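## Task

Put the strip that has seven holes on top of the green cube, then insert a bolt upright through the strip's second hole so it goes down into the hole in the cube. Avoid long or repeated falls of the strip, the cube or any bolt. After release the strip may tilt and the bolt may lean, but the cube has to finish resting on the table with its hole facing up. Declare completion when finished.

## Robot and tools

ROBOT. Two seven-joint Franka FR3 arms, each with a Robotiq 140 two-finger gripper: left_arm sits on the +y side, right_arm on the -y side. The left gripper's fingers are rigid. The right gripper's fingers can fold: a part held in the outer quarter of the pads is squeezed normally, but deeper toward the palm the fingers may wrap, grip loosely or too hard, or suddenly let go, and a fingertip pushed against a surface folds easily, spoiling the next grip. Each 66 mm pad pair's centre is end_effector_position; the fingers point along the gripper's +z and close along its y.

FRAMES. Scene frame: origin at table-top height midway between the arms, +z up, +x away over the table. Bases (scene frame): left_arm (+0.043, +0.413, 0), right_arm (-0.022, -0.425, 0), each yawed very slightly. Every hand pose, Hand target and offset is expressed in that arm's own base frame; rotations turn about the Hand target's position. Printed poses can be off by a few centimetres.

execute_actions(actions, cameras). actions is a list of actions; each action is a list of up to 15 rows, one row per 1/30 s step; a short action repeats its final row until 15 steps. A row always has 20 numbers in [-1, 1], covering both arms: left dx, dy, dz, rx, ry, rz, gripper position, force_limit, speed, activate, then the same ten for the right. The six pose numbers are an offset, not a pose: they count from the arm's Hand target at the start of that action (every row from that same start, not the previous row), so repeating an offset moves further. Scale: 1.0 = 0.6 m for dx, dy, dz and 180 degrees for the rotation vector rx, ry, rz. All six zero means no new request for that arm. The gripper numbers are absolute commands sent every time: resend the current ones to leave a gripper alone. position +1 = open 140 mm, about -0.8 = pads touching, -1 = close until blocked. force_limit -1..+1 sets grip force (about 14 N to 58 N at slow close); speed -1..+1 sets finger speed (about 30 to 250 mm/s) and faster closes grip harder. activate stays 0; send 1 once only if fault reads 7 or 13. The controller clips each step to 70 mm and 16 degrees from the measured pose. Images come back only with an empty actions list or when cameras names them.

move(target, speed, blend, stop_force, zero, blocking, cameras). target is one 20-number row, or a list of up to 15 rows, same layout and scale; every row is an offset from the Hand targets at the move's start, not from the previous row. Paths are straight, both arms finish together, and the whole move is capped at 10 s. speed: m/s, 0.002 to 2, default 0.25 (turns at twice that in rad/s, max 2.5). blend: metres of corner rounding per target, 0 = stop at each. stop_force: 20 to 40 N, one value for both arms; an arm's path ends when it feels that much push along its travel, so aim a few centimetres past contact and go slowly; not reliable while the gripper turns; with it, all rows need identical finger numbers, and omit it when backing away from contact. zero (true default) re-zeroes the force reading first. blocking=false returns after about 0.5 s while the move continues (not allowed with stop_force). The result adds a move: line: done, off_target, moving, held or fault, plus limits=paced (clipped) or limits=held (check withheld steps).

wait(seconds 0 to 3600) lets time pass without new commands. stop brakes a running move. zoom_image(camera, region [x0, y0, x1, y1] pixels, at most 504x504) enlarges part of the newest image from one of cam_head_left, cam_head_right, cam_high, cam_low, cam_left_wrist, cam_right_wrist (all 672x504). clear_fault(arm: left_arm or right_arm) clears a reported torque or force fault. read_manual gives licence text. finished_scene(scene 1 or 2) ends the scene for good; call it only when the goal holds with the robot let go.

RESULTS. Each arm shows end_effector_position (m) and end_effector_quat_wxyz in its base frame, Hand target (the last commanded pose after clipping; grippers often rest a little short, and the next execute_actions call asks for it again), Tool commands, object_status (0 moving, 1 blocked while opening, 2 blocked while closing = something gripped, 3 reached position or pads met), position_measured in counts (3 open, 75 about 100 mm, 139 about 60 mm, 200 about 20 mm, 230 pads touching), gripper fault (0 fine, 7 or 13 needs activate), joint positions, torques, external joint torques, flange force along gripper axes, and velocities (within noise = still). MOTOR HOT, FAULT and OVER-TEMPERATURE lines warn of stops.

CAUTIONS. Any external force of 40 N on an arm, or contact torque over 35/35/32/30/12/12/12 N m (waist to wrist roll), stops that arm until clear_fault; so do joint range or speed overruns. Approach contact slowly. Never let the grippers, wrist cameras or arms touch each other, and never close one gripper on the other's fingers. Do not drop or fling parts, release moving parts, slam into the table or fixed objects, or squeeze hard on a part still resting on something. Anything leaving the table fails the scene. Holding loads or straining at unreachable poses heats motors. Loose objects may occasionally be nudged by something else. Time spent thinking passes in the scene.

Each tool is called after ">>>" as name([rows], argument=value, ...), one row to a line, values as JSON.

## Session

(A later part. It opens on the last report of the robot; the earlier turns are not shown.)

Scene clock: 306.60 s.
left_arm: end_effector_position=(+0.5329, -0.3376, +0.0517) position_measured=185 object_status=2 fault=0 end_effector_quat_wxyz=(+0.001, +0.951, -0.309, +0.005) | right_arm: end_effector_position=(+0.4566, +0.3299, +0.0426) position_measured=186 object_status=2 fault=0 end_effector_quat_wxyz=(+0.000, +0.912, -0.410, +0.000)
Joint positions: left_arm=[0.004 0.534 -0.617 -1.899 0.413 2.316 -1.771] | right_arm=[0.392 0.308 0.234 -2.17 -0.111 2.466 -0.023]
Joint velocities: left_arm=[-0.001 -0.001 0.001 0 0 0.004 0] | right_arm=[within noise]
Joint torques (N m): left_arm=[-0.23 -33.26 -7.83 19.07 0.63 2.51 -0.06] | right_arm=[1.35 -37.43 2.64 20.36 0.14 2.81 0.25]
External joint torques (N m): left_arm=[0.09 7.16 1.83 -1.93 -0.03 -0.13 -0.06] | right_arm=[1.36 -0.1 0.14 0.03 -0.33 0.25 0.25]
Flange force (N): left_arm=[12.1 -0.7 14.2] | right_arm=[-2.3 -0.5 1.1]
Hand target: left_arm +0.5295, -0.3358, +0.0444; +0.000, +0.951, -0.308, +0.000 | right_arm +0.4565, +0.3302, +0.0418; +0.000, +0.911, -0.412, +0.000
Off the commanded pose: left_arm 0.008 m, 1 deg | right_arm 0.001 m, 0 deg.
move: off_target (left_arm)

>>> execute_actions(actions=[])

>>> zoom_image(camera="cam_low", region=[310, 210, 390, 280])

Scene clock: 310.87 s.
left_arm: end_effector_position=(+0.5331, -0.3376, +0.0517) position_measured=185 object_status=2 fault=0 end_effector_quat_wxyz=(+0.001, +0.951, -0.309, +0.005) | right_arm: end_effector_position=(+0.4566, +0.3300, +0.0426) position_measured=186 object_status=2 fault=0 end_effector_quat_wxyz=(+0.000, +0.912, -0.410, +0.000)
Joint positions: left_arm=[0.004 0.534 -0.616 -1.899 0.413 2.316 -1.771] | right_arm=[0.392 0.308 0.234 -2.17 -0.111 2.467 -0.023]
Joint velocities: within noise
Joint torques (N m): left_arm=[-0.08 -33.26 -7.83 19.1 0.62 2.53 -0.1] | right_arm=[1.13 -37.42 2.95 20.36 0.13 2.89 0.24]
External joint torques (N m): left_arm=[0.24 7.25 1.85 -1.99 -0.04 -0.13 -0.1] | right_arm=[1.01 -0.09 0.33 0 -0.33 0.33 0.24]
Flange force (N): left_arm=[11.9 -0.8 14.4] | right_arm=[-2.0 -0.1 1.1]
Hand target: left_arm +0.5295, -0.3358, +0.0444; +0.000, +0.951, -0.308, +0.000 | right_arm +0.4565, +0.3302, +0.0418; +0.000, +0.911, -0.412, +0.000
Tool commands: left_gripper/position=-1.0 left_gripper/force_limit=-0.5 left_gripper/speed=-1.0 left_gripper/activate=+0.0 right_gripper/position=-1.0 right_gripper/force_limit=-0.5 right_gripper/speed=-1.0 right_gripper/activate=+0.0
Off the commanded pose: left_arm 0.008 m, 1 deg | right_arm 0.001 m, 0 deg.

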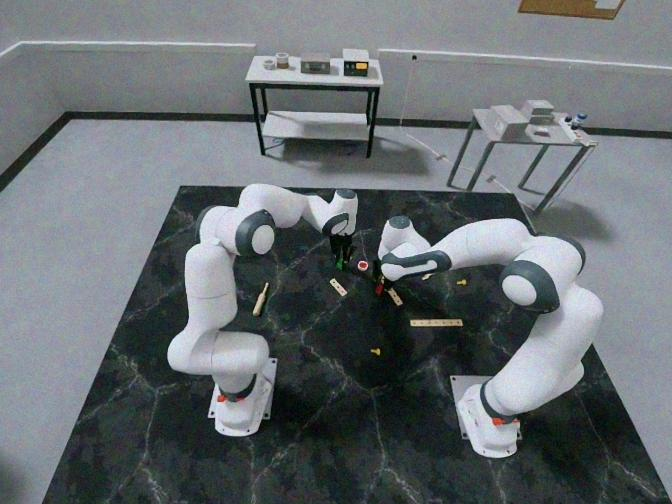

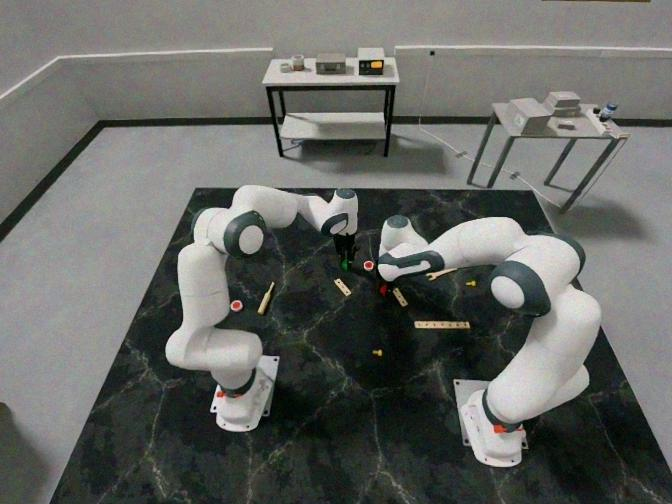

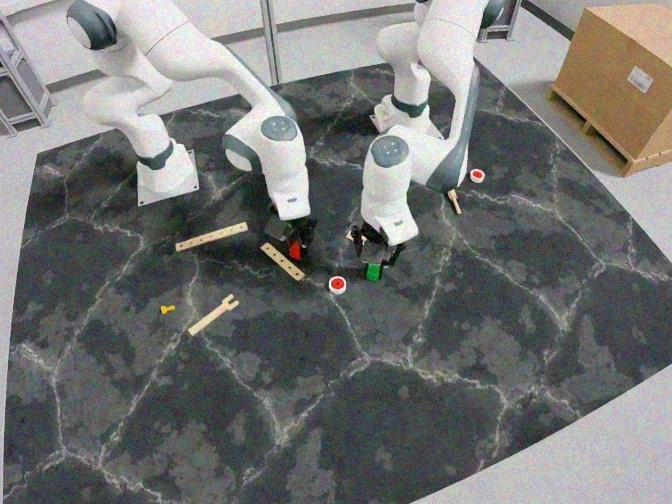

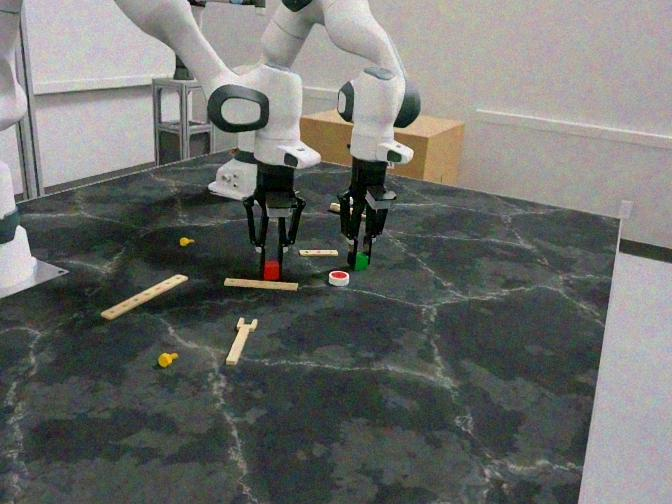

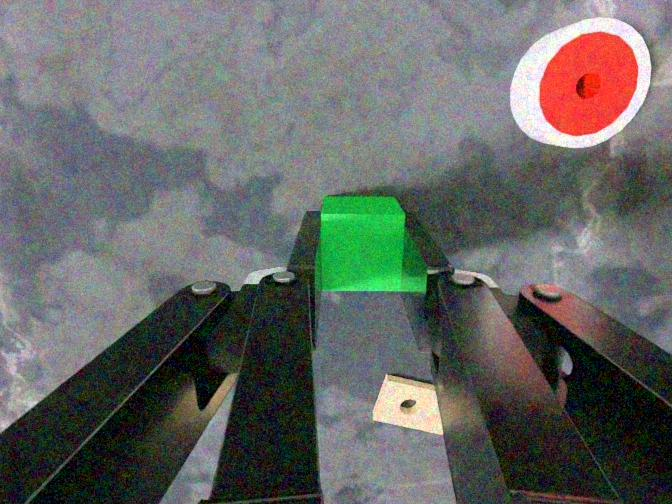

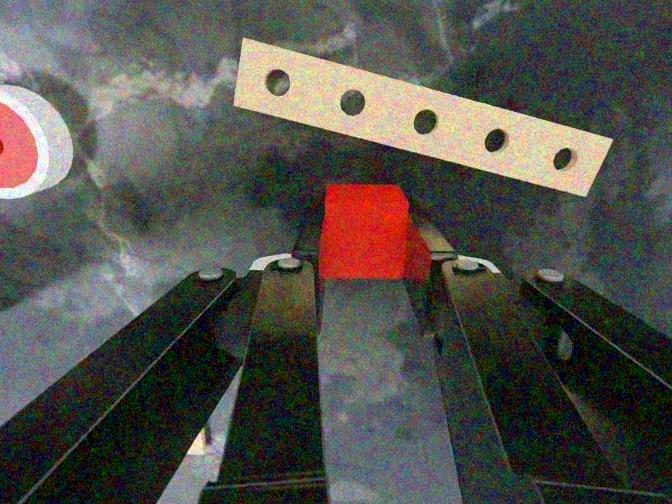

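Scaled by 6.300 from the camera's image (finer frame: 960x720).

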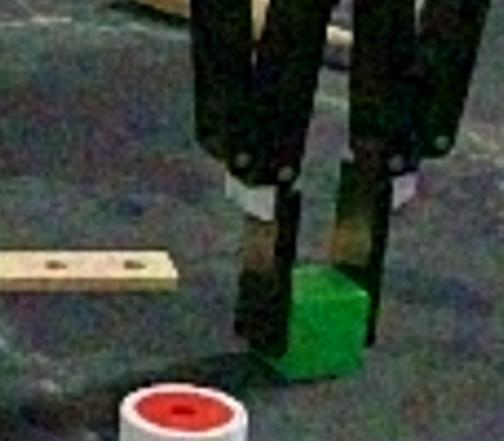

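>>> move([
  [0.006,-0.003,0.0118,0,0,0,-1,-0.5,-1,0,0,0,0.001,0,0,0,-1,-0.5,-1,0],
  [0.006,-0.003,0.0118,0,0,0,0,-0.5,-1,0,0,0,0.001,0,0,0,0,-0.5,-1,0],
], speed=0.02)

Scene clock: 351.30 s.
left_arm: end_effector_position=(+0.5341, -0.3374, +0.0520) position_measured=129 object_status=0 fault=0 end_effector_quat_wxyz=(+0.000, +0.951, -0.308, +0.002) | right_arm: end_effector_position=(+0.4567, +0.3299, +0.0426) position_measured=129 object_status=0 fault=0 end_effector_quat_wxyz=(+0.000, +0.912, -0.410, +0.000)
Joint positions: left_arm=[0.002 0.541 -0.616 -1.887 0.413 2.302 -1.771] | right_arm=[0.394 0.308 0.232 -2.17 -0.111 2.467 -0.023]
Joint torques (N m): left_arm=[0.28 -38.21 -10.47 22.53 0.5 2.33 0.19] | right_arm=[1.12 -37.93 2.91 20.42 0.45 2.71 0.22]
External joint torques (N m): left_arm=[0.58 2.38 -0.76 1.56 -0.16 -0.27 0.19] | right_arm=[1.01 -0.53 0.32 0.04 -0.01 0.14 0.22]
Flange force (N): left_arm=[11.9 -1.5 1.8] | right_arm=[-2.0 0.7 -0.5]
Hand target: left_arm +0.5331, -0.3376, +0.0515; +0.000, +0.951, -0.308, +0.000 | right_arm +0.4565, +0.3302, +0.0424; +0.000, +0.911, -0.412, +0.000
Off the commanded pose: left_arm 0.001 m, 0 deg | right_arm 0.000 m, 0 deg.
move: done

>>> move([
  [0,0,0.18,0,0,0,0,-0.5,-1,0,0,0,0.167,0,0,0,0,-0.5,-1,0],
  [-0.0868,0.0632,0.131,-0.2058,-0.2832,0,0,-0.5,-1,0,-0.2278,-0.3842,0.1793,0,0,-0.223,0,-0.5,-1,0],
], speed=[0.12,0.2], blend=[0.02,0], cameras=["cam_right_wrist","cam_left_wrist","cam_high"])

Scene clock: 361.70 s.
left_arm: end_effector_position=(+0.4809, -0.2980, +0.1284) position_measured=129 object_status=3 fault=0 end_effector_quat_wxyz=(+0.162, +0.814, -0.259, +0.494) | right_arm: end_effector_position=(+0.3206, +0.0998, +0.1499) position_measured=129 object_status=3 fault=0 end_effector_quat_wxyz=(+0.000, +0.718, -0.696, +0.001)
Joint positions: left_arm=[0.154 0.515 -0.634 -2.839 0.046 4.321 -1.238] | right_arm=[0.176 -0.586 0.136 -2.822 0.092 2.239 0.2]
Joint velocities: left_arm=[-0.002 0 0.002 0 0 0.003 0.005] | right_arm=[within noise]
Joint torques (N m): left_arm=[0.14 -23.71 -6.03 7.76 1.1 3.69 0.37] | right_arm=[0.21 -11.58 -0.97 22.84 0.91 2.46 0.17]
External joint torques (N m): left_arm=[0.15 1.65 0.24 1.33 0.18 0.32 0.34] | right_arm=[0.26 -1.22 1.13 -0.12 0.33 -0.09 0.17]
Flange force (N): left_arm=[-8.6 -0.3 8.5] | right_arm=[-1.6 5.7 -2.2]
Hand target: left_arm +0.4810, -0.2996, +0.1301; +0.162, +0.811, -0.263, +0.497 | right_arm +0.3198, +0.0997, +0.1500; +0.000, +0.715, -0.699, +0.000
Off the commanded pose: left_arm 0.002 m, 1 deg | right_arm 0.001 m, 1 deg.
move: done
Images, in order (width x height): cam_high 672x504, cam_left_wrist 672x504, cam_right_wrist 672x504.

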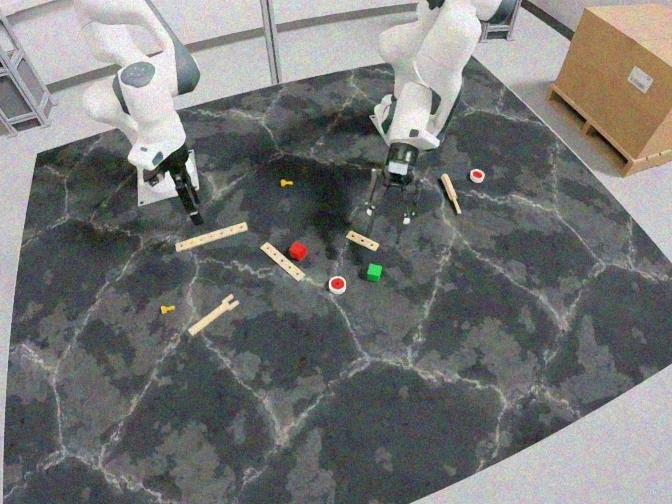

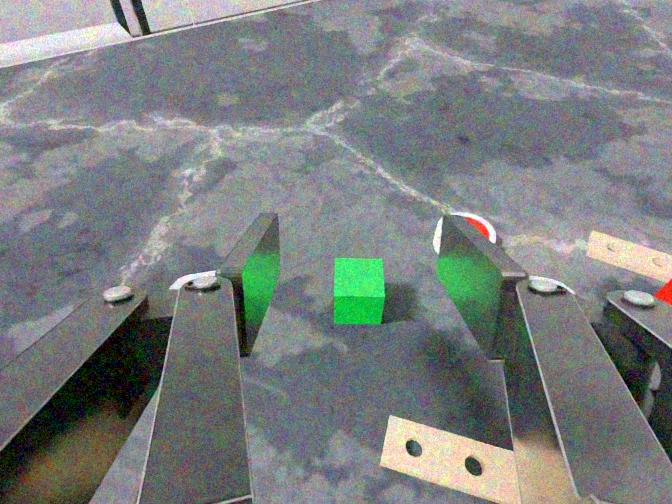

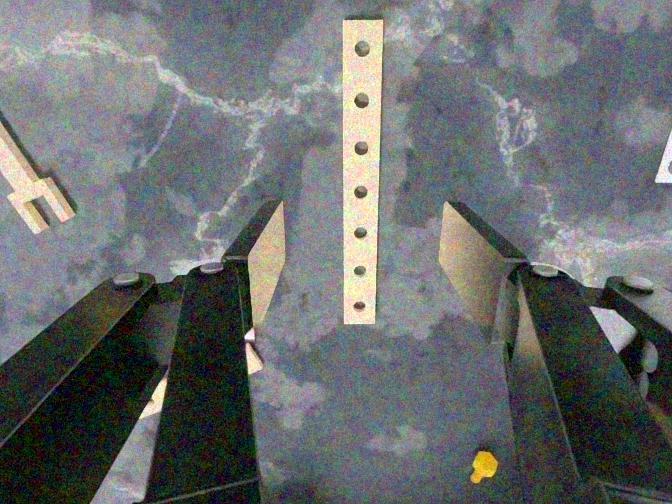

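>>> move(target=[0,0,-0.1153,0,0,0,0,-0.5,-1,0,-0.0138,0.0072,-0.0833,0,0,0,0,-0.5,-1,0], speed=0.08, cameras=["cam_right_wrist","cam_left_wrist","cam_low"])

Scene clock: 387.70 s.
left_arm: end_effector_position=(+0.4809, -0.2982, +0.0593) position_measured=129 object_status=3 fault=0 end_effector_quat_wxyz=(+0.162, +0.814, -0.260, +0.494) | right_arm: end_effector_position=(+0.3115, +0.1036, +0.1007) position_measured=129 object_status=3 fault=0 end_effector_quat_wxyz=(+0.001, +0.718, -0.696, +0.001)
Joint positions: left_arm=[0.042 0.794 -0.49 -2.719 0.105 4.468 -1.156] | right_arm=[0.179 -0.499 0.167 -2.904 0.115 2.407 0.209]
Joint velocities: left_arm=[-0.002 0 0 0.001 0.001 0.003 0.002] | right_arm=[0 -0.001 0 0 0.001 0.004 -0.001]
Joint torques (N m): left_arm=[0.03 -27.87 -7.55 3.9 1.07 3.63 0.44] | right_arm=[0.6 -11.2 -0.71 21.19 0.84 2.82 0.24]
External joint torques (N m): left_arm=[0.15 1.86 0.2 1.37 0.11 0.34 0.42] | right_arm=[0.58 0.19 1.23 0.05 0.35 0.29 0.24]
Flange force (N): left_arm=[-9.0 0.9 6.8] | right_arm=[-4.0 0.1 1.9]
Hand target: left_arm +0.4810, -0.2996, +0.0609; +0.162, +0.811, -0.263, +0.497 | right_arm +0.3115, +0.1040, +0.1000; +0.000, +0.715, -0.699, +0.000
Off the commanded pose: left_arm 0.002 m, 1 deg | right_arm 0.001 m, 1 deg.
move: done
Images, in order (width x height): cam_low 672x504, cam_left_wrist 672x504, cam_right_wrist 672x504.

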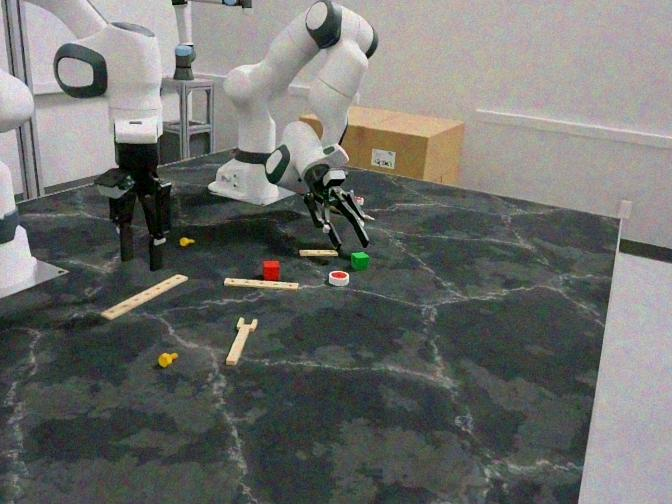

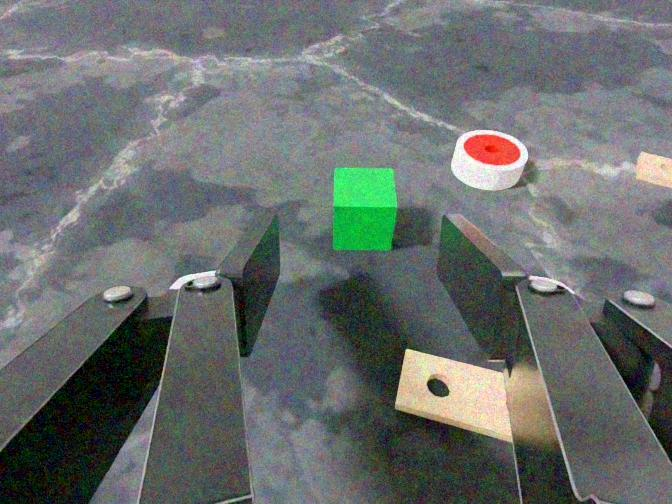

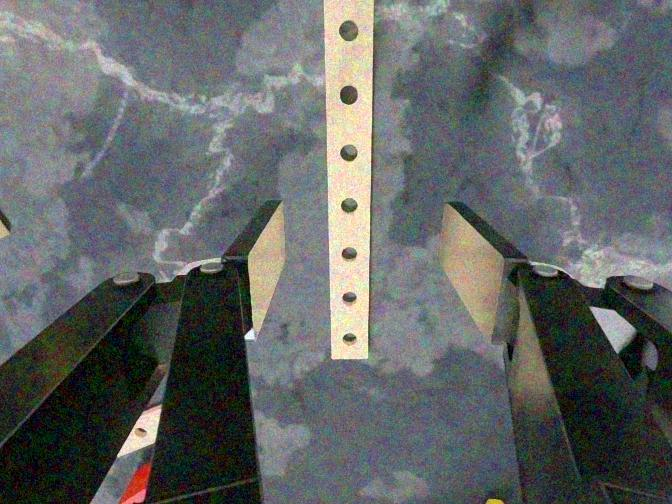

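>>> move(target=[0.0518,-0.046,-0.0295,0,0,0,0,-0.5,-1,0,0,0.0028,-0.1058,0,0,0,0,-0.5,-1,0], speed=0.05, cameras=["cam_right_wrist","cam_left_wrist","cam_low"])

>>> zoom_image(camera="cam_low", region=[100, 250, 180, 320])

>>> zoom_image(camera="cam_low", region=[310, 210, 390, 280])

Scene clock: 418.50 s.
left_arm: end_effector_position=(+0.5120, -0.3276, +0.0455) position_measured=129 object_status=3 fault=0 end_effector_quat_wxyz=(+0.164, +0.810, -0.262, +0.499) | right_arm: end_effector_position=(+0.3111, +0.1059, +0.0369) position_measured=129 object_status=3 fault=0 end_effector_quat_wxyz=(+0.000, +0.717, -0.697, +0.000)
Joint positions: left_arm=[-0.014 0.856 -0.478 -2.58 0.087 4.411 -1.154] | right_arm=[0.165 -0.283 0.195 -2.946 0.118 2.664 0.22]
Joint velocities: left_arm=[within noise] | right_arm=[-0.002 0.001 0.002 0.001 -0.001 0.003 0.002]
Joint torques (N m): left_arm=[0.1 -30.34 -8.67 5.4 0.56 3.03 0.24] | right_arm=[0.05 -14.96 -0.11 17.69 0.32 2.9 0.21]
External joint torques (N m): left_arm=[0.27 2.22 0.01 1.39 -0.5 -0.25 0.22] | right_arm=[0.04 0.16 1.14 0.22 -0.01 0.38 0.21]
Flange force (N): left_arm=[-6.5 1.9 8.5] | right_arm=[-2.9 -0.9 2.6]
Hand target: left_arm +0.5121, -0.3272, +0.0432; +0.162, +0.811, -0.263, +0.497 | right_arm +0.3115, +0.1057, +0.0365; +0.000, +0.715, -0.699, +0.000
Off the commanded pose: left_arm 0.002 m, 0 deg | right_arm 0.001 m, 0 deg.
move: done
Images, in order (width x height): cam_low 672x504, cam_left_wrist 672x504, cam_right_wrist 672x504.

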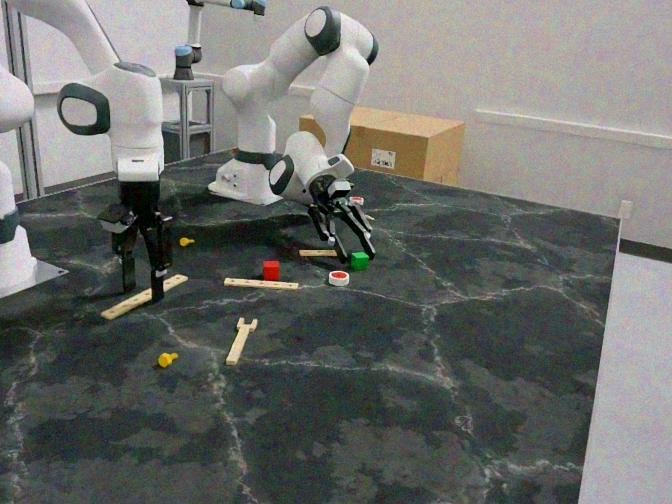

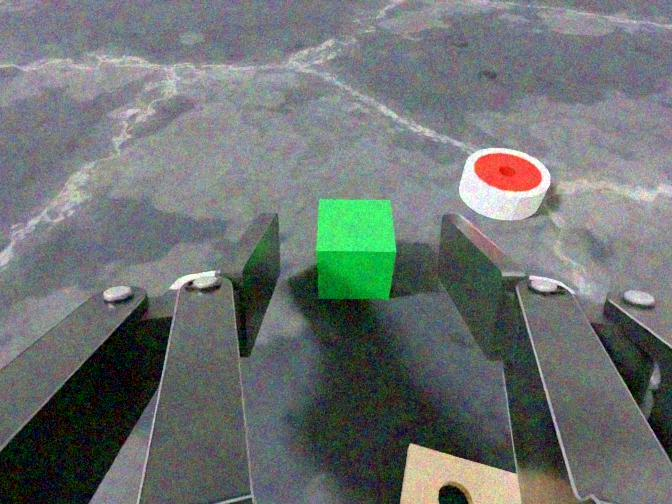

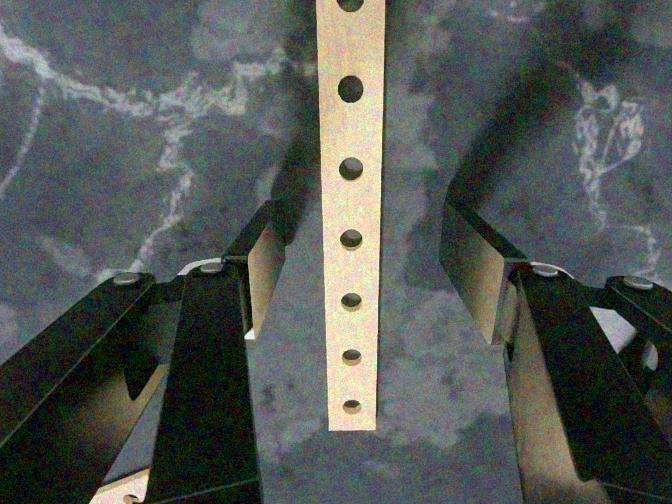

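Scaled by 6.300 from the camera's image (finer frame: 960x720).

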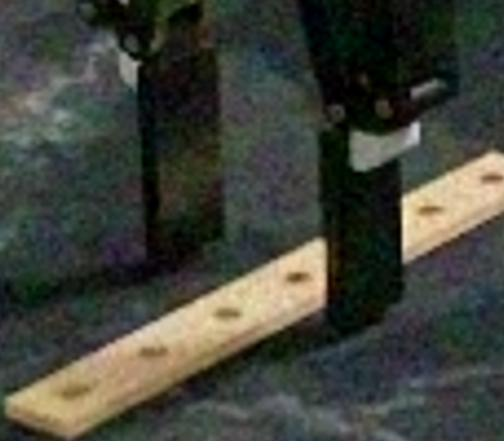

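Scaled by 6.300 from the camera's image (finer frame: 960x720).

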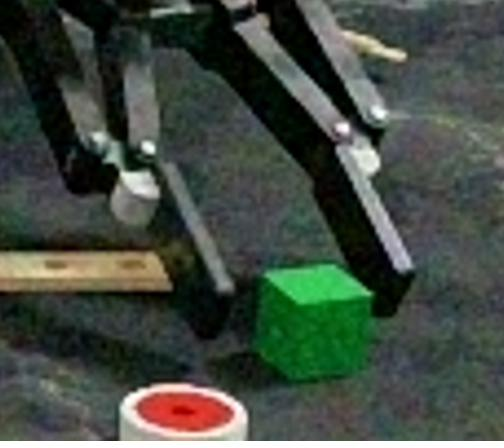

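>>> move(target=[0,0,0,0,0,0,-1,-0.5,-1,0,0,0,0,0,0,0,-1,-0.5,-1,0], speed=0.05)

>>> wait(seconds=0.7, cameras=["cam_right_wrist","cam_left_wrist","cam_low"])

Scene clock: 429.50 s.
left_arm: end_effector_position=(+0.5120, -0.3276, +0.0453) position_measured=186 object_status=2 fault=0 end_effector_quat_wxyz=(+0.164, +0.810, -0.263, +0.499) | right_arm: end_effector_position=(+0.3114, +0.1059, +0.0370) position_measured=195 object_status=0 fault=0 end_effector_quat_wxyz=(+0.000, +0.717, -0.697, +0.000)
Joint positions: left_arm=[-0.015 0.856 -0.477 -2.58 0.087 4.411 -1.154] | right_arm=[0.164 -0.283 0.197 -2.946 0.118 2.665 0.22]
Joint torques (N m): left_arm=[-0.09 -30.57 -8.39 5.37 0.58 3.06 0.21] | right_arm=[0.13 -14.51 -0.05 17.29 0.35 2.81 0.21]
External joint torques (N m): left_arm=[0.03 2.07 0.26 1.29 -0.48 -0.24 0.18] | right_arm=[0.14 0.66 1.23 -0.21 0 0.28 0.21]
Flange force (N): left_arm=[-6.4 1.9 8.1] | right_arm=[-3.2 -1.0 4.2]
Hand target: left_arm +0.5121, -0.3272, +0.0432; +0.162, +0.811, -0.263, +0.497 | right_arm +0.3115, +0.1057, +0.0365; +0.000, +0.715, -0.699, +0.000
Off the commanded pose: left_arm 0.002 m, 0 deg | right_arm 0.001 m, 0 deg.
move: done

Scene clock: 430.20 s.
left_arm: end_effector_position=(+0.5120, -0.3276, +0.0453) position_measured=186 object_status=2 fault=0 end_effector_quat_wxyz=(+0.164, +0.810, -0.263, +0.499) | right_arm: end_effector_position=(+0.3114, +0.1059, +0.0370) position_measured=195 object_status=2 fault=0 end_effector_quat_wxyz=(+0.000, +0.717, -0.697, +0.000)
Joint positions: left_arm=[-0.015 0.856 -0.477 -2.58 0.087 4.411 -1.154] | right_arm=[0.164 -0.283 0.197 -2.946 0.118 2.665 0.22]
Joint torques (N m): left_arm=[-0.09 -30.55 -8.4 5.35 0.57 3.05 0.23] | right_arm=[0.08 -14.54 -0.04 17.28 0.34 2.81 0.21]
External joint torques (N m): left_arm=[0.07 2.03 0.27 1.33 -0.49 -0.24 0.2] | right_arm=[0.08 0.65 1.24 -0.28 0 0.27 0.21]
Flange force (N): left_arm=[-6.3 1.9 8.2] | right_arm=[-3.0 -0.9 4.3]
Hand target: left_arm +0.5121, -0.3272, +0.0432; +0.162, +0.811, -0.263, +0.497 | right_arm +0.3115, +0.1057, +0.0365; +0.000, +0.715, -0.699, +0.000
Tool commands: left_gripper/position=-1.0 left_gripper/force_limit=-0.5 left_gripper/speed=-1.0 left_gripper/activate=+0.0 right_gripper/position=-1.0 right_gripper/force_limit=-0.5 right_gripper/speed=-1.0 right_gripper/activate=+0.0
Off the commanded pose: left_arm 0.002 m, 0 deg | right_arm 0.001 m, 0 deg.
wait: 0.70 s; at rest by 0.17 s
Images, in order (width x height): cam_low 672x504, cam_left_wrist 672x504, cam_right_wrist 672x504.

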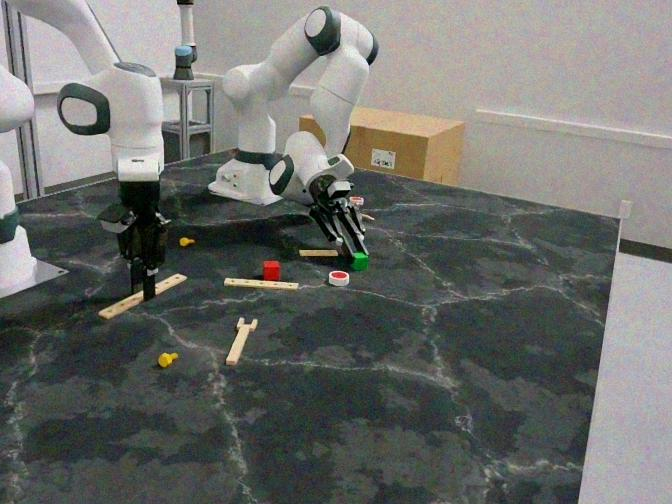

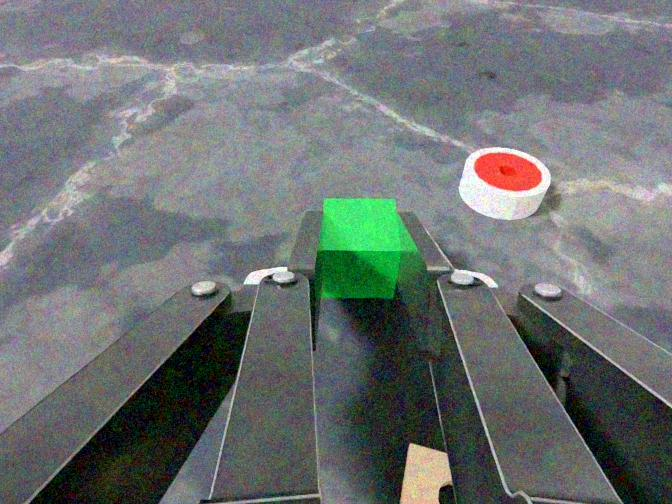

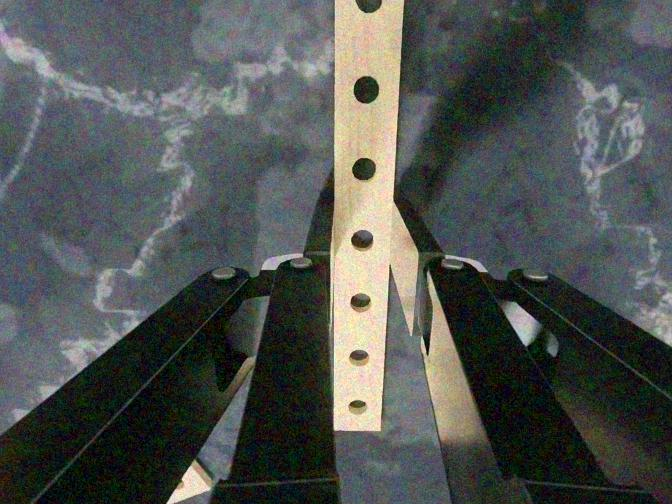

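>>> move([
  [0,0,0.15,0,0,0,-1,-0.5,-1,0,0,0,0.15,0,0,0,-1,-0.5,-1,0],
  [0.0215,-0.0077,0.178,0.294,0.4045,0,-1,-0.5,-1,0,0.1368,0.2788,0.189,0,0,-0.274,-1,-0.5,-1,0],
], speed=[0.07,0.12], blend=[0.02,0], cameras=["all"])

Scene clock: 459.53 s.
left_arm: end_effector_position=(+0.5252, -0.3331, +0.1503) position_measured=186 object_status=2 fault=0 end_effector_quat_wxyz=(-0.070, +0.926, -0.297, -0.221) | right_arm: end_effector_position=(+0.3934, +0.2735, +0.1500) position_measured=195 object_status=2 fault=0 end_effector_quat_wxyz=(+0.001, -0.361, +0.933, +0.000)
Joint positions: left_arm=[-0.348 0.908 -0.445 -0.911 0.313 1.291 -1.653] | right_arm=[-0.266 -0.176 0.864 -2.393 0.176 2.272 1.308]
Joint velocities: left_arm=[0 0 0 0.001 -0.001 -0.003 0.002] | right_arm=[0.001 0 0 0 0.001 0 0.005]
Joint torques (N m): left_arm=[-0.18 -51.43 -6.73 23.67 0.74 0.88 0.38] | right_arm=[0.12 -14.34 -2.58 23.26 0.31 2.36 0.22]
External joint torques (N m): left_arm=[-0.06 3.04 0.12 1.69 0 -0.3 0.39] | right_arm=[0.18 -0.04 1.43 0.98 -0.29 -0.06 0.22]
Flange force (N): left_arm=[0.0 0.0 0.0] | right_arm=[-6.7 1.3 0.6]
Hand target: left_arm +0.5250, -0.3319, +0.1500; -0.072, +0.925, -0.300, -0.222 | right_arm +0.3936, +0.2730, +0.1499; +0.000, -0.358, +0.934, +0.000
Off the commanded pose: left_arm 0.001 m, 0 deg | right_arm 0.001 m, 0 deg.
move: done

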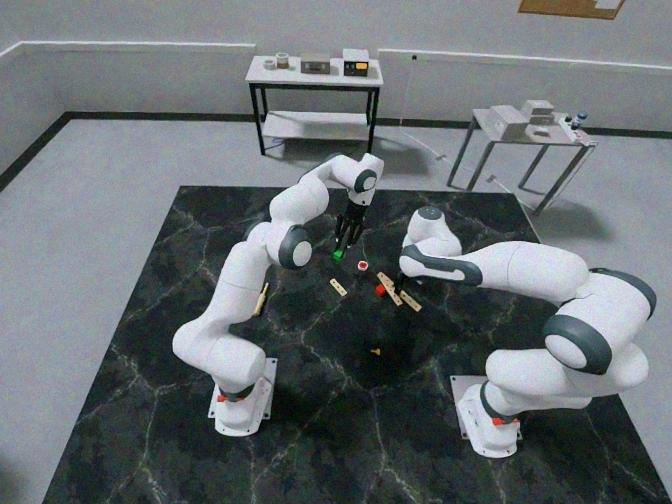

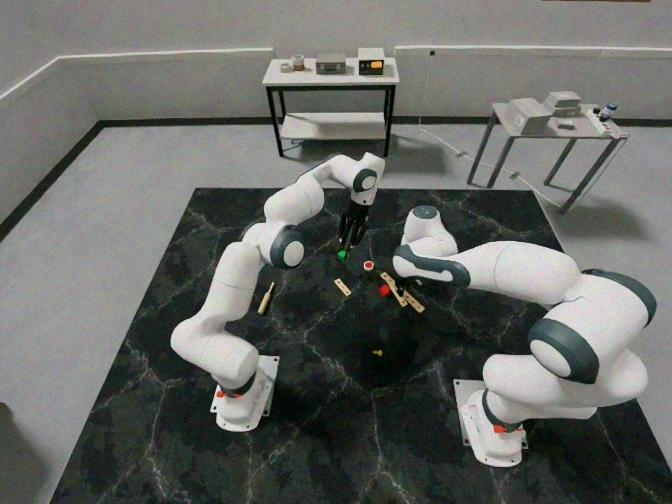

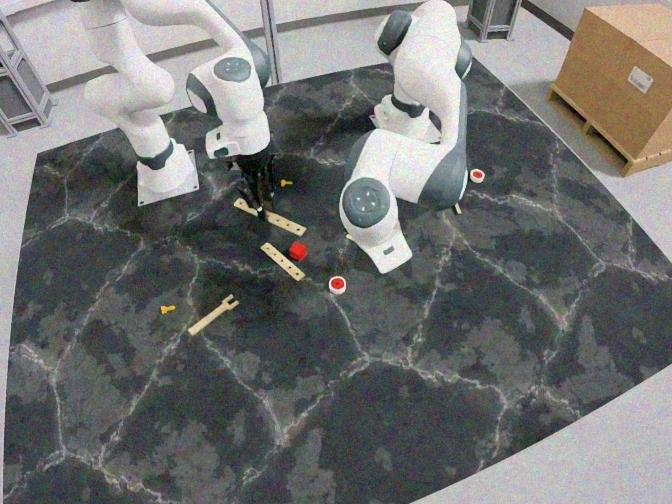

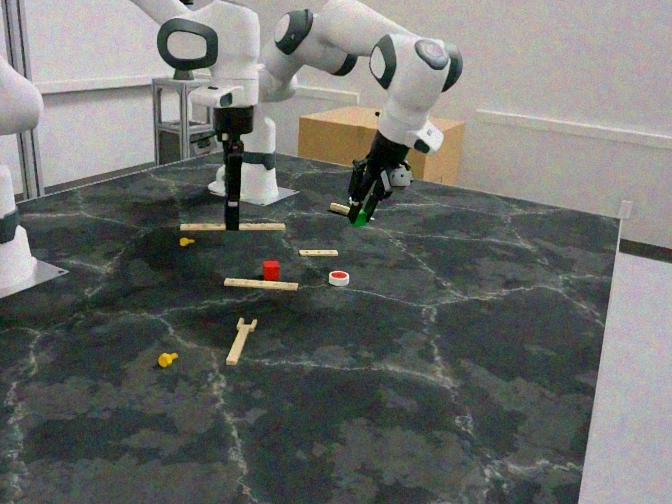

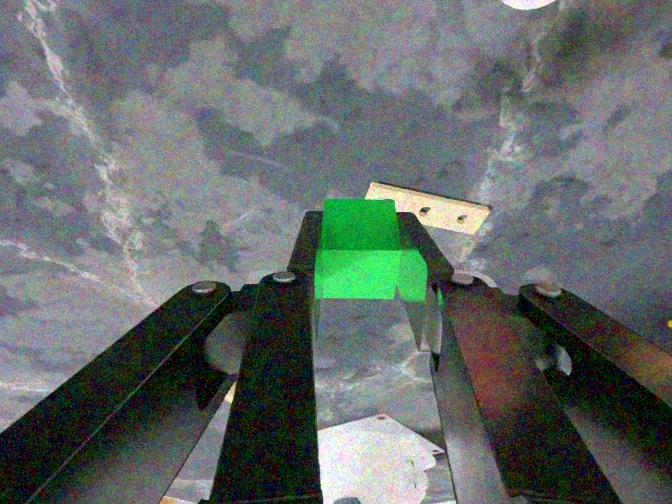

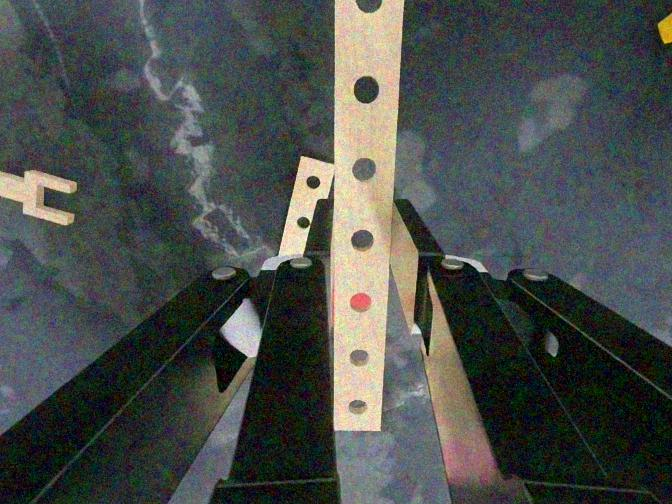

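>>> zoom_image(camera="cam_left_wrist", region=[300, 190, 440, 310])

>>> zoom_image(camera="cam_head_left", region=[320, 235, 360, 275])

Scaled by 3.600 from the camera's image (finer frame: 960x720).

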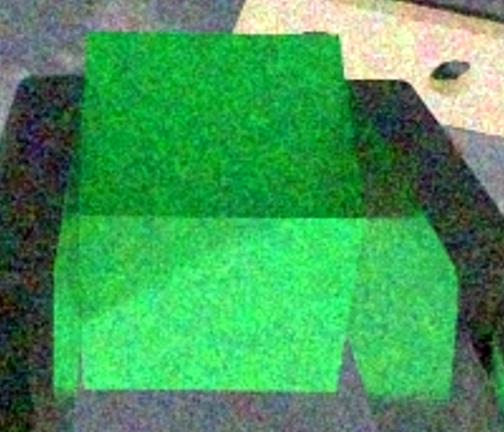

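Scaled by 12.600 from the camera's image (finer frame: 960x720).

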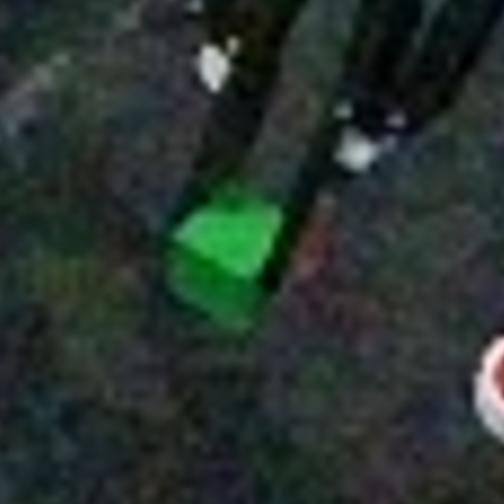

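>>> move([
  [0,0,-0.15,0,0,0,-1,-0.5,-1,0,0,0,0,0,0,0,-1,-0.5,-1,0],
  [0,0,-0.165,0,0,0,-1,-0.5,-1,0,0,0,0,0,0,0,-1,-0.5,-1,0],
], speed=[0.1,0.02], blend=[0.0,0], cameras=["cam_low","cam_left_wrist"])

>>> zoom_image(camera="cam_low", region=[310, 200, 390, 270])

Scene clock: 472.87 s.
left_arm: end_effector_position=(+0.5242, -0.3312, +0.0554) position_measured=186 object_status=2 fault=0 end_effector_quat_wxyz=(-0.071, +0.924, -0.301, -0.224) | right_arm: end_effector_position=(+0.3934, +0.2735, +0.1499) position_measured=195 object_status=2 fault=0 end_effector_quat_wxyz=(+0.001, -0.360, +0.933, +0.000)
Joint positions: left_arm=[-0.335 0.97 -0.417 -1.047 0.321 1.478 -1.658] | right_arm=[-0.267 -0.176 0.865 -2.393 0.176 2.272 1.31]
Joint torques (N m): left_arm=[-0.24 -48.81 -6.56 20.99 0.51 2.18 -0.02] | right_arm=[0.07 -14.42 -2.63 23.26 0.39 2.37 0.18]
External joint torques (N m): left_arm=[0.1 6.08 1.08 -0.78 -0.16 1.03 -0.01] | right_arm=[-0.07 -0.02 1.2 0.83 -0.22 -0.07 0.18]
Flange force (N): left_arm=[0.0 0.0 0.0] | right_arm=[-5.9 0.9 0.6]
Hand target: left_arm +0.5250, -0.3319, +0.0510; -0.072, +0.925, -0.300, -0.222 | right_arm +0.3936, +0.2730, +0.1499; +0.000, -0.358, +0.934, +0.000
Off the commanded pose: left_arm 0.004 m, 0 deg | right_arm 0.001 m, 0 deg.
move: off_target (left_arm)

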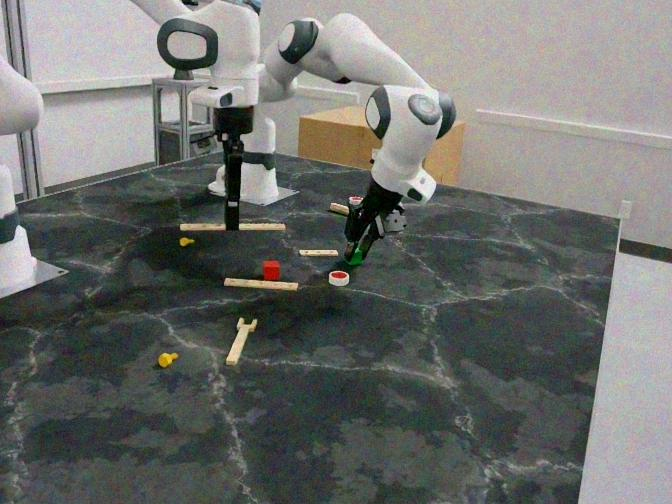

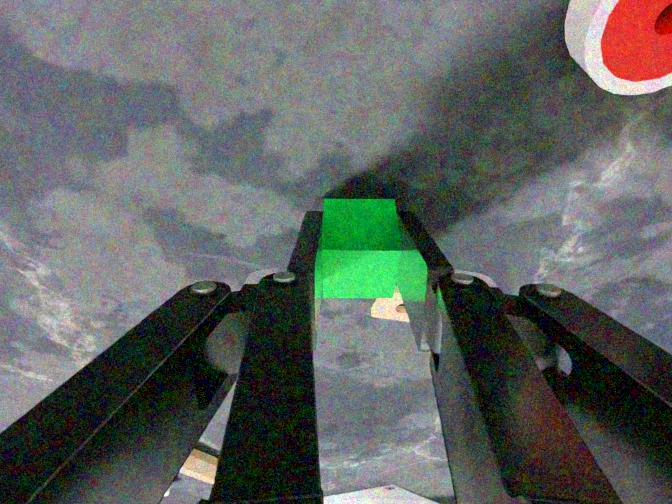

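Scaled by 6.300 from the camera's image (finer frame: 960x720).

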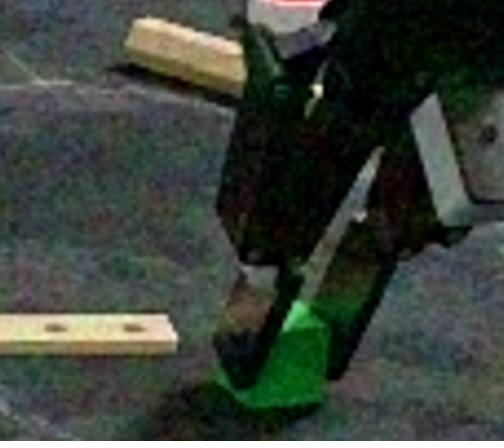

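>>> move([
  [0,0,0.0055,0,0,0,-1,-0.5,-1,0,0,0,0,0,0,0,-1,-0.5,-1,0],
  [0,0,0.0055,0,0,0,0,-0.5,-1,0,0,0,0,0,0,0,-1,-0.5,-1,0],
], speed=0.02, cameras=["cam_low","cam_left_wrist"])

>>> zoom_image(camera="cam_low", region=[310, 200, 390, 270])

Scene clock: 481.13 s.
left_arm: end_effector_position=(+0.5245, -0.3310, +0.0553) position_measured=129 object_status=0 fault=0 end_effector_quat_wxyz=(-0.071, +0.925, -0.300, -0.224) | right_arm: end_effector_position=(+0.3934, +0.2735, +0.1499) position_measured=195 object_status=2 fault=0 end_effector_quat_wxyz=(+0.001, -0.360, +0.933, +0.000)
Joint positions: left_arm=[-0.336 0.97 -0.416 -1.047 0.321 1.478 -1.658] | right_arm=[-0.268 -0.176 0.866 -2.393 0.176 2.272 1.31]
Joint torques (N m): left_arm=[-0.18 -52.55 -7.38 23 0.49 1.43 0] | right_arm=[0.15 -14.49 -2.57 23.28 0.41 2.36 0.24]
External joint torques (N m): left_arm=[-0.07 2.62 0.14 1.05 -0.21 0.25 0.01] | right_arm=[0.06 -0.01 1.32 0.76 -0.19 -0.1 0.24]
Flange force (N): left_arm=[0.0 0.0 0.0] | right_arm=[-5.8 1.2 0.6]
Hand target: left_arm +0.5250, -0.3319, +0.0543; -0.072, +0.925, -0.300, -0.222 | right_arm +0.3936, +0.2730, +0.1499; +0.000, -0.358, +0.934, +0.000
Off the commanded pose: left_arm 0.001 m, 0 deg | right_arm 0.001 m, 0 deg.
move: done

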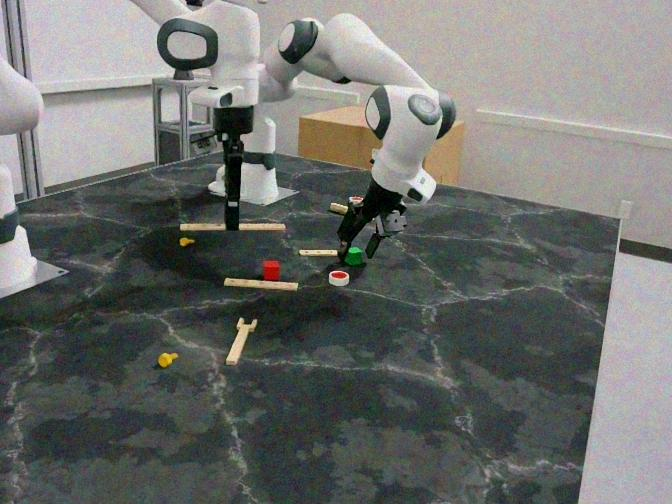

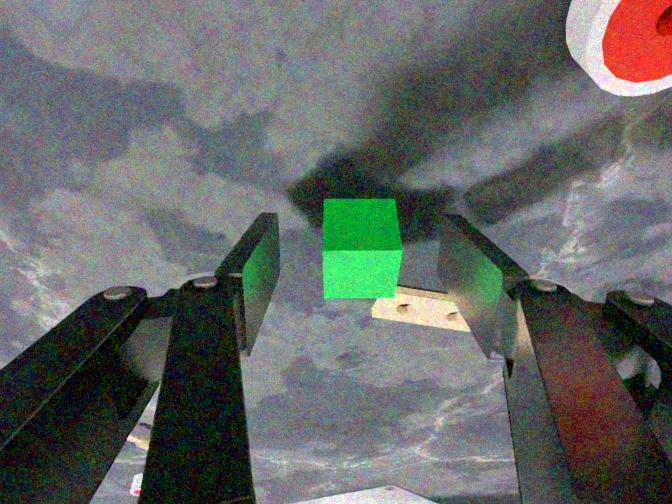

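Scaled by 6.300 from the camera's image (finer frame: 960x720).

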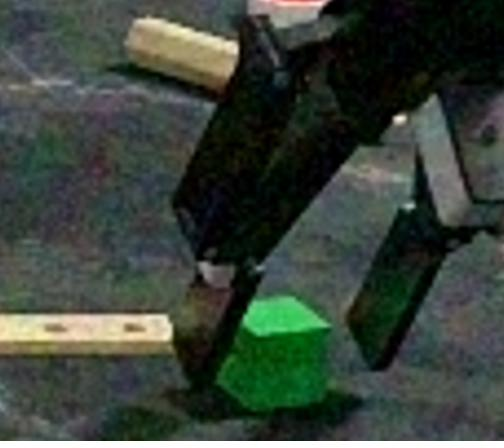

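>>> move([
  [0.0363,-0.0265,0.0883,0,0,0,0,-0.5,-1,0,0,0,0,0,0,0,-1,-0.5,-1,0],
  [0.02,-0.01,0.2,0,0,0,0,-0.5,-1,0,0,0,0,0,0,0,-1,-0.5,-1,0],
  [-0.063,0.0378,0.1095,-0.294,-0.4045,0,0,-0.5,-1,0,0,0,0,0,0,0,-1,-0.5,-1,0],
], speed=[0.1,0.15,0.2], blend=[0.01,0.02,0], cameras=["cam_high","cam_left_wrist"])

Scene clock: 503.97 s.
left_arm: end_effector_position=(+0.4873, -0.3075, +0.1186) position_measured=129 object_status=3 fault=0 end_effector_quat_wxyz=(+0.162, +0.814, -0.259, +0.494) | right_arm: end_effector_position=(+0.3934, +0.2735, +0.1499) position_measured=195 object_status=2 fault=0 end_effector_quat_wxyz=(+0.001, -0.360, +0.933, +0.000)
Joint positions: left_arm=[-0.004 0.526 -0.494 -2.794 0.053 4.332 -1.3] | right_arm=[-0.268 -0.176 0.866 -2.393 0.176 2.272 1.31]
Joint velocities: left_arm=[-0.002 -0.001 0.001 0 0.001 0.005 0.004] | right_arm=[within noise]
Joint torques (N m): left_arm=[0.26 -25.63 -4.88 7.84 0.88 3.68 0.34] | right_arm=[0.16 -14.45 -2.56 23.25 0.41 2.38 0.25]
External joint torques (N m): left_arm=[0.4 2.03 0.41 1.4 0.12 0.27 0.31] | right_arm=[0.17 -0.07 1.43 0.81 -0.19 -0.07 0.25]
Flange force (N): left_arm=[-9.2 -1.1 9.1] | right_arm=[-5.8 1.5 0.6]
Hand target: left_arm +0.4872, -0.3092, +0.1200; +0.162, +0.811, -0.263, +0.497 | right_arm +0.3936, +0.2730, +0.1499; +0.000, -0.358, +0.934, +0.000
Off the commanded pose: left_arm 0.002 m, 1 deg | right_arm 0.001 m, 0 deg.
move: done

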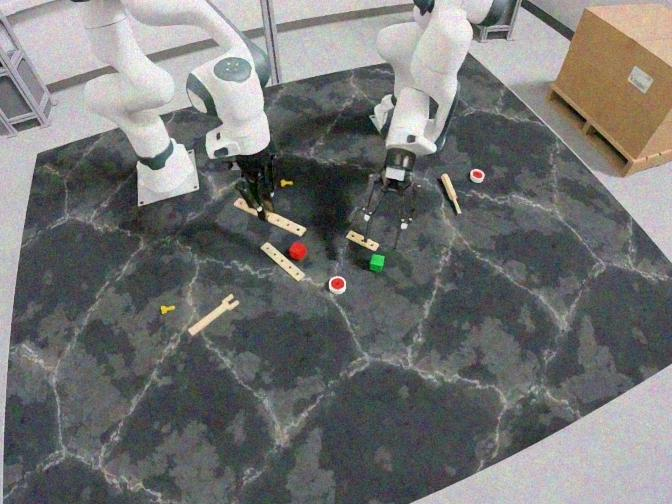

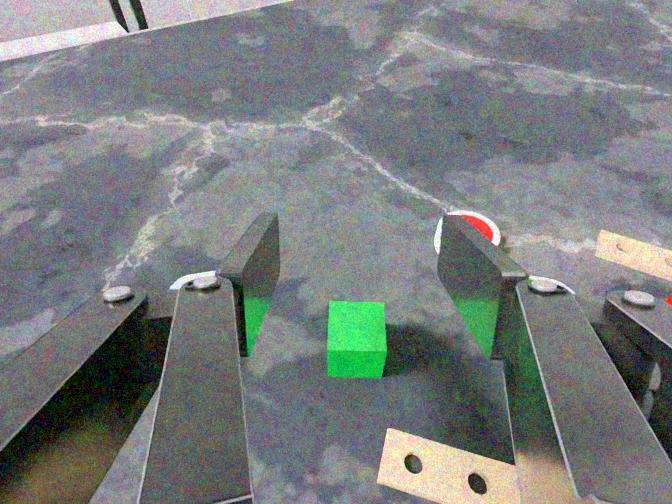

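>>> zoom_image(camera="cam_left_wrist", region=[310, 290, 410, 390])

Scaled by 5.040 from the camera's image (finer frame: 960x720).

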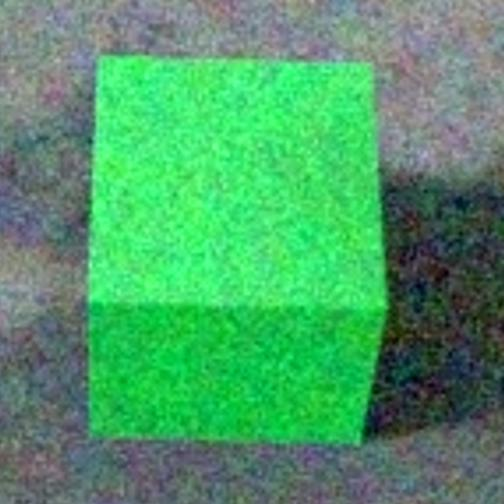

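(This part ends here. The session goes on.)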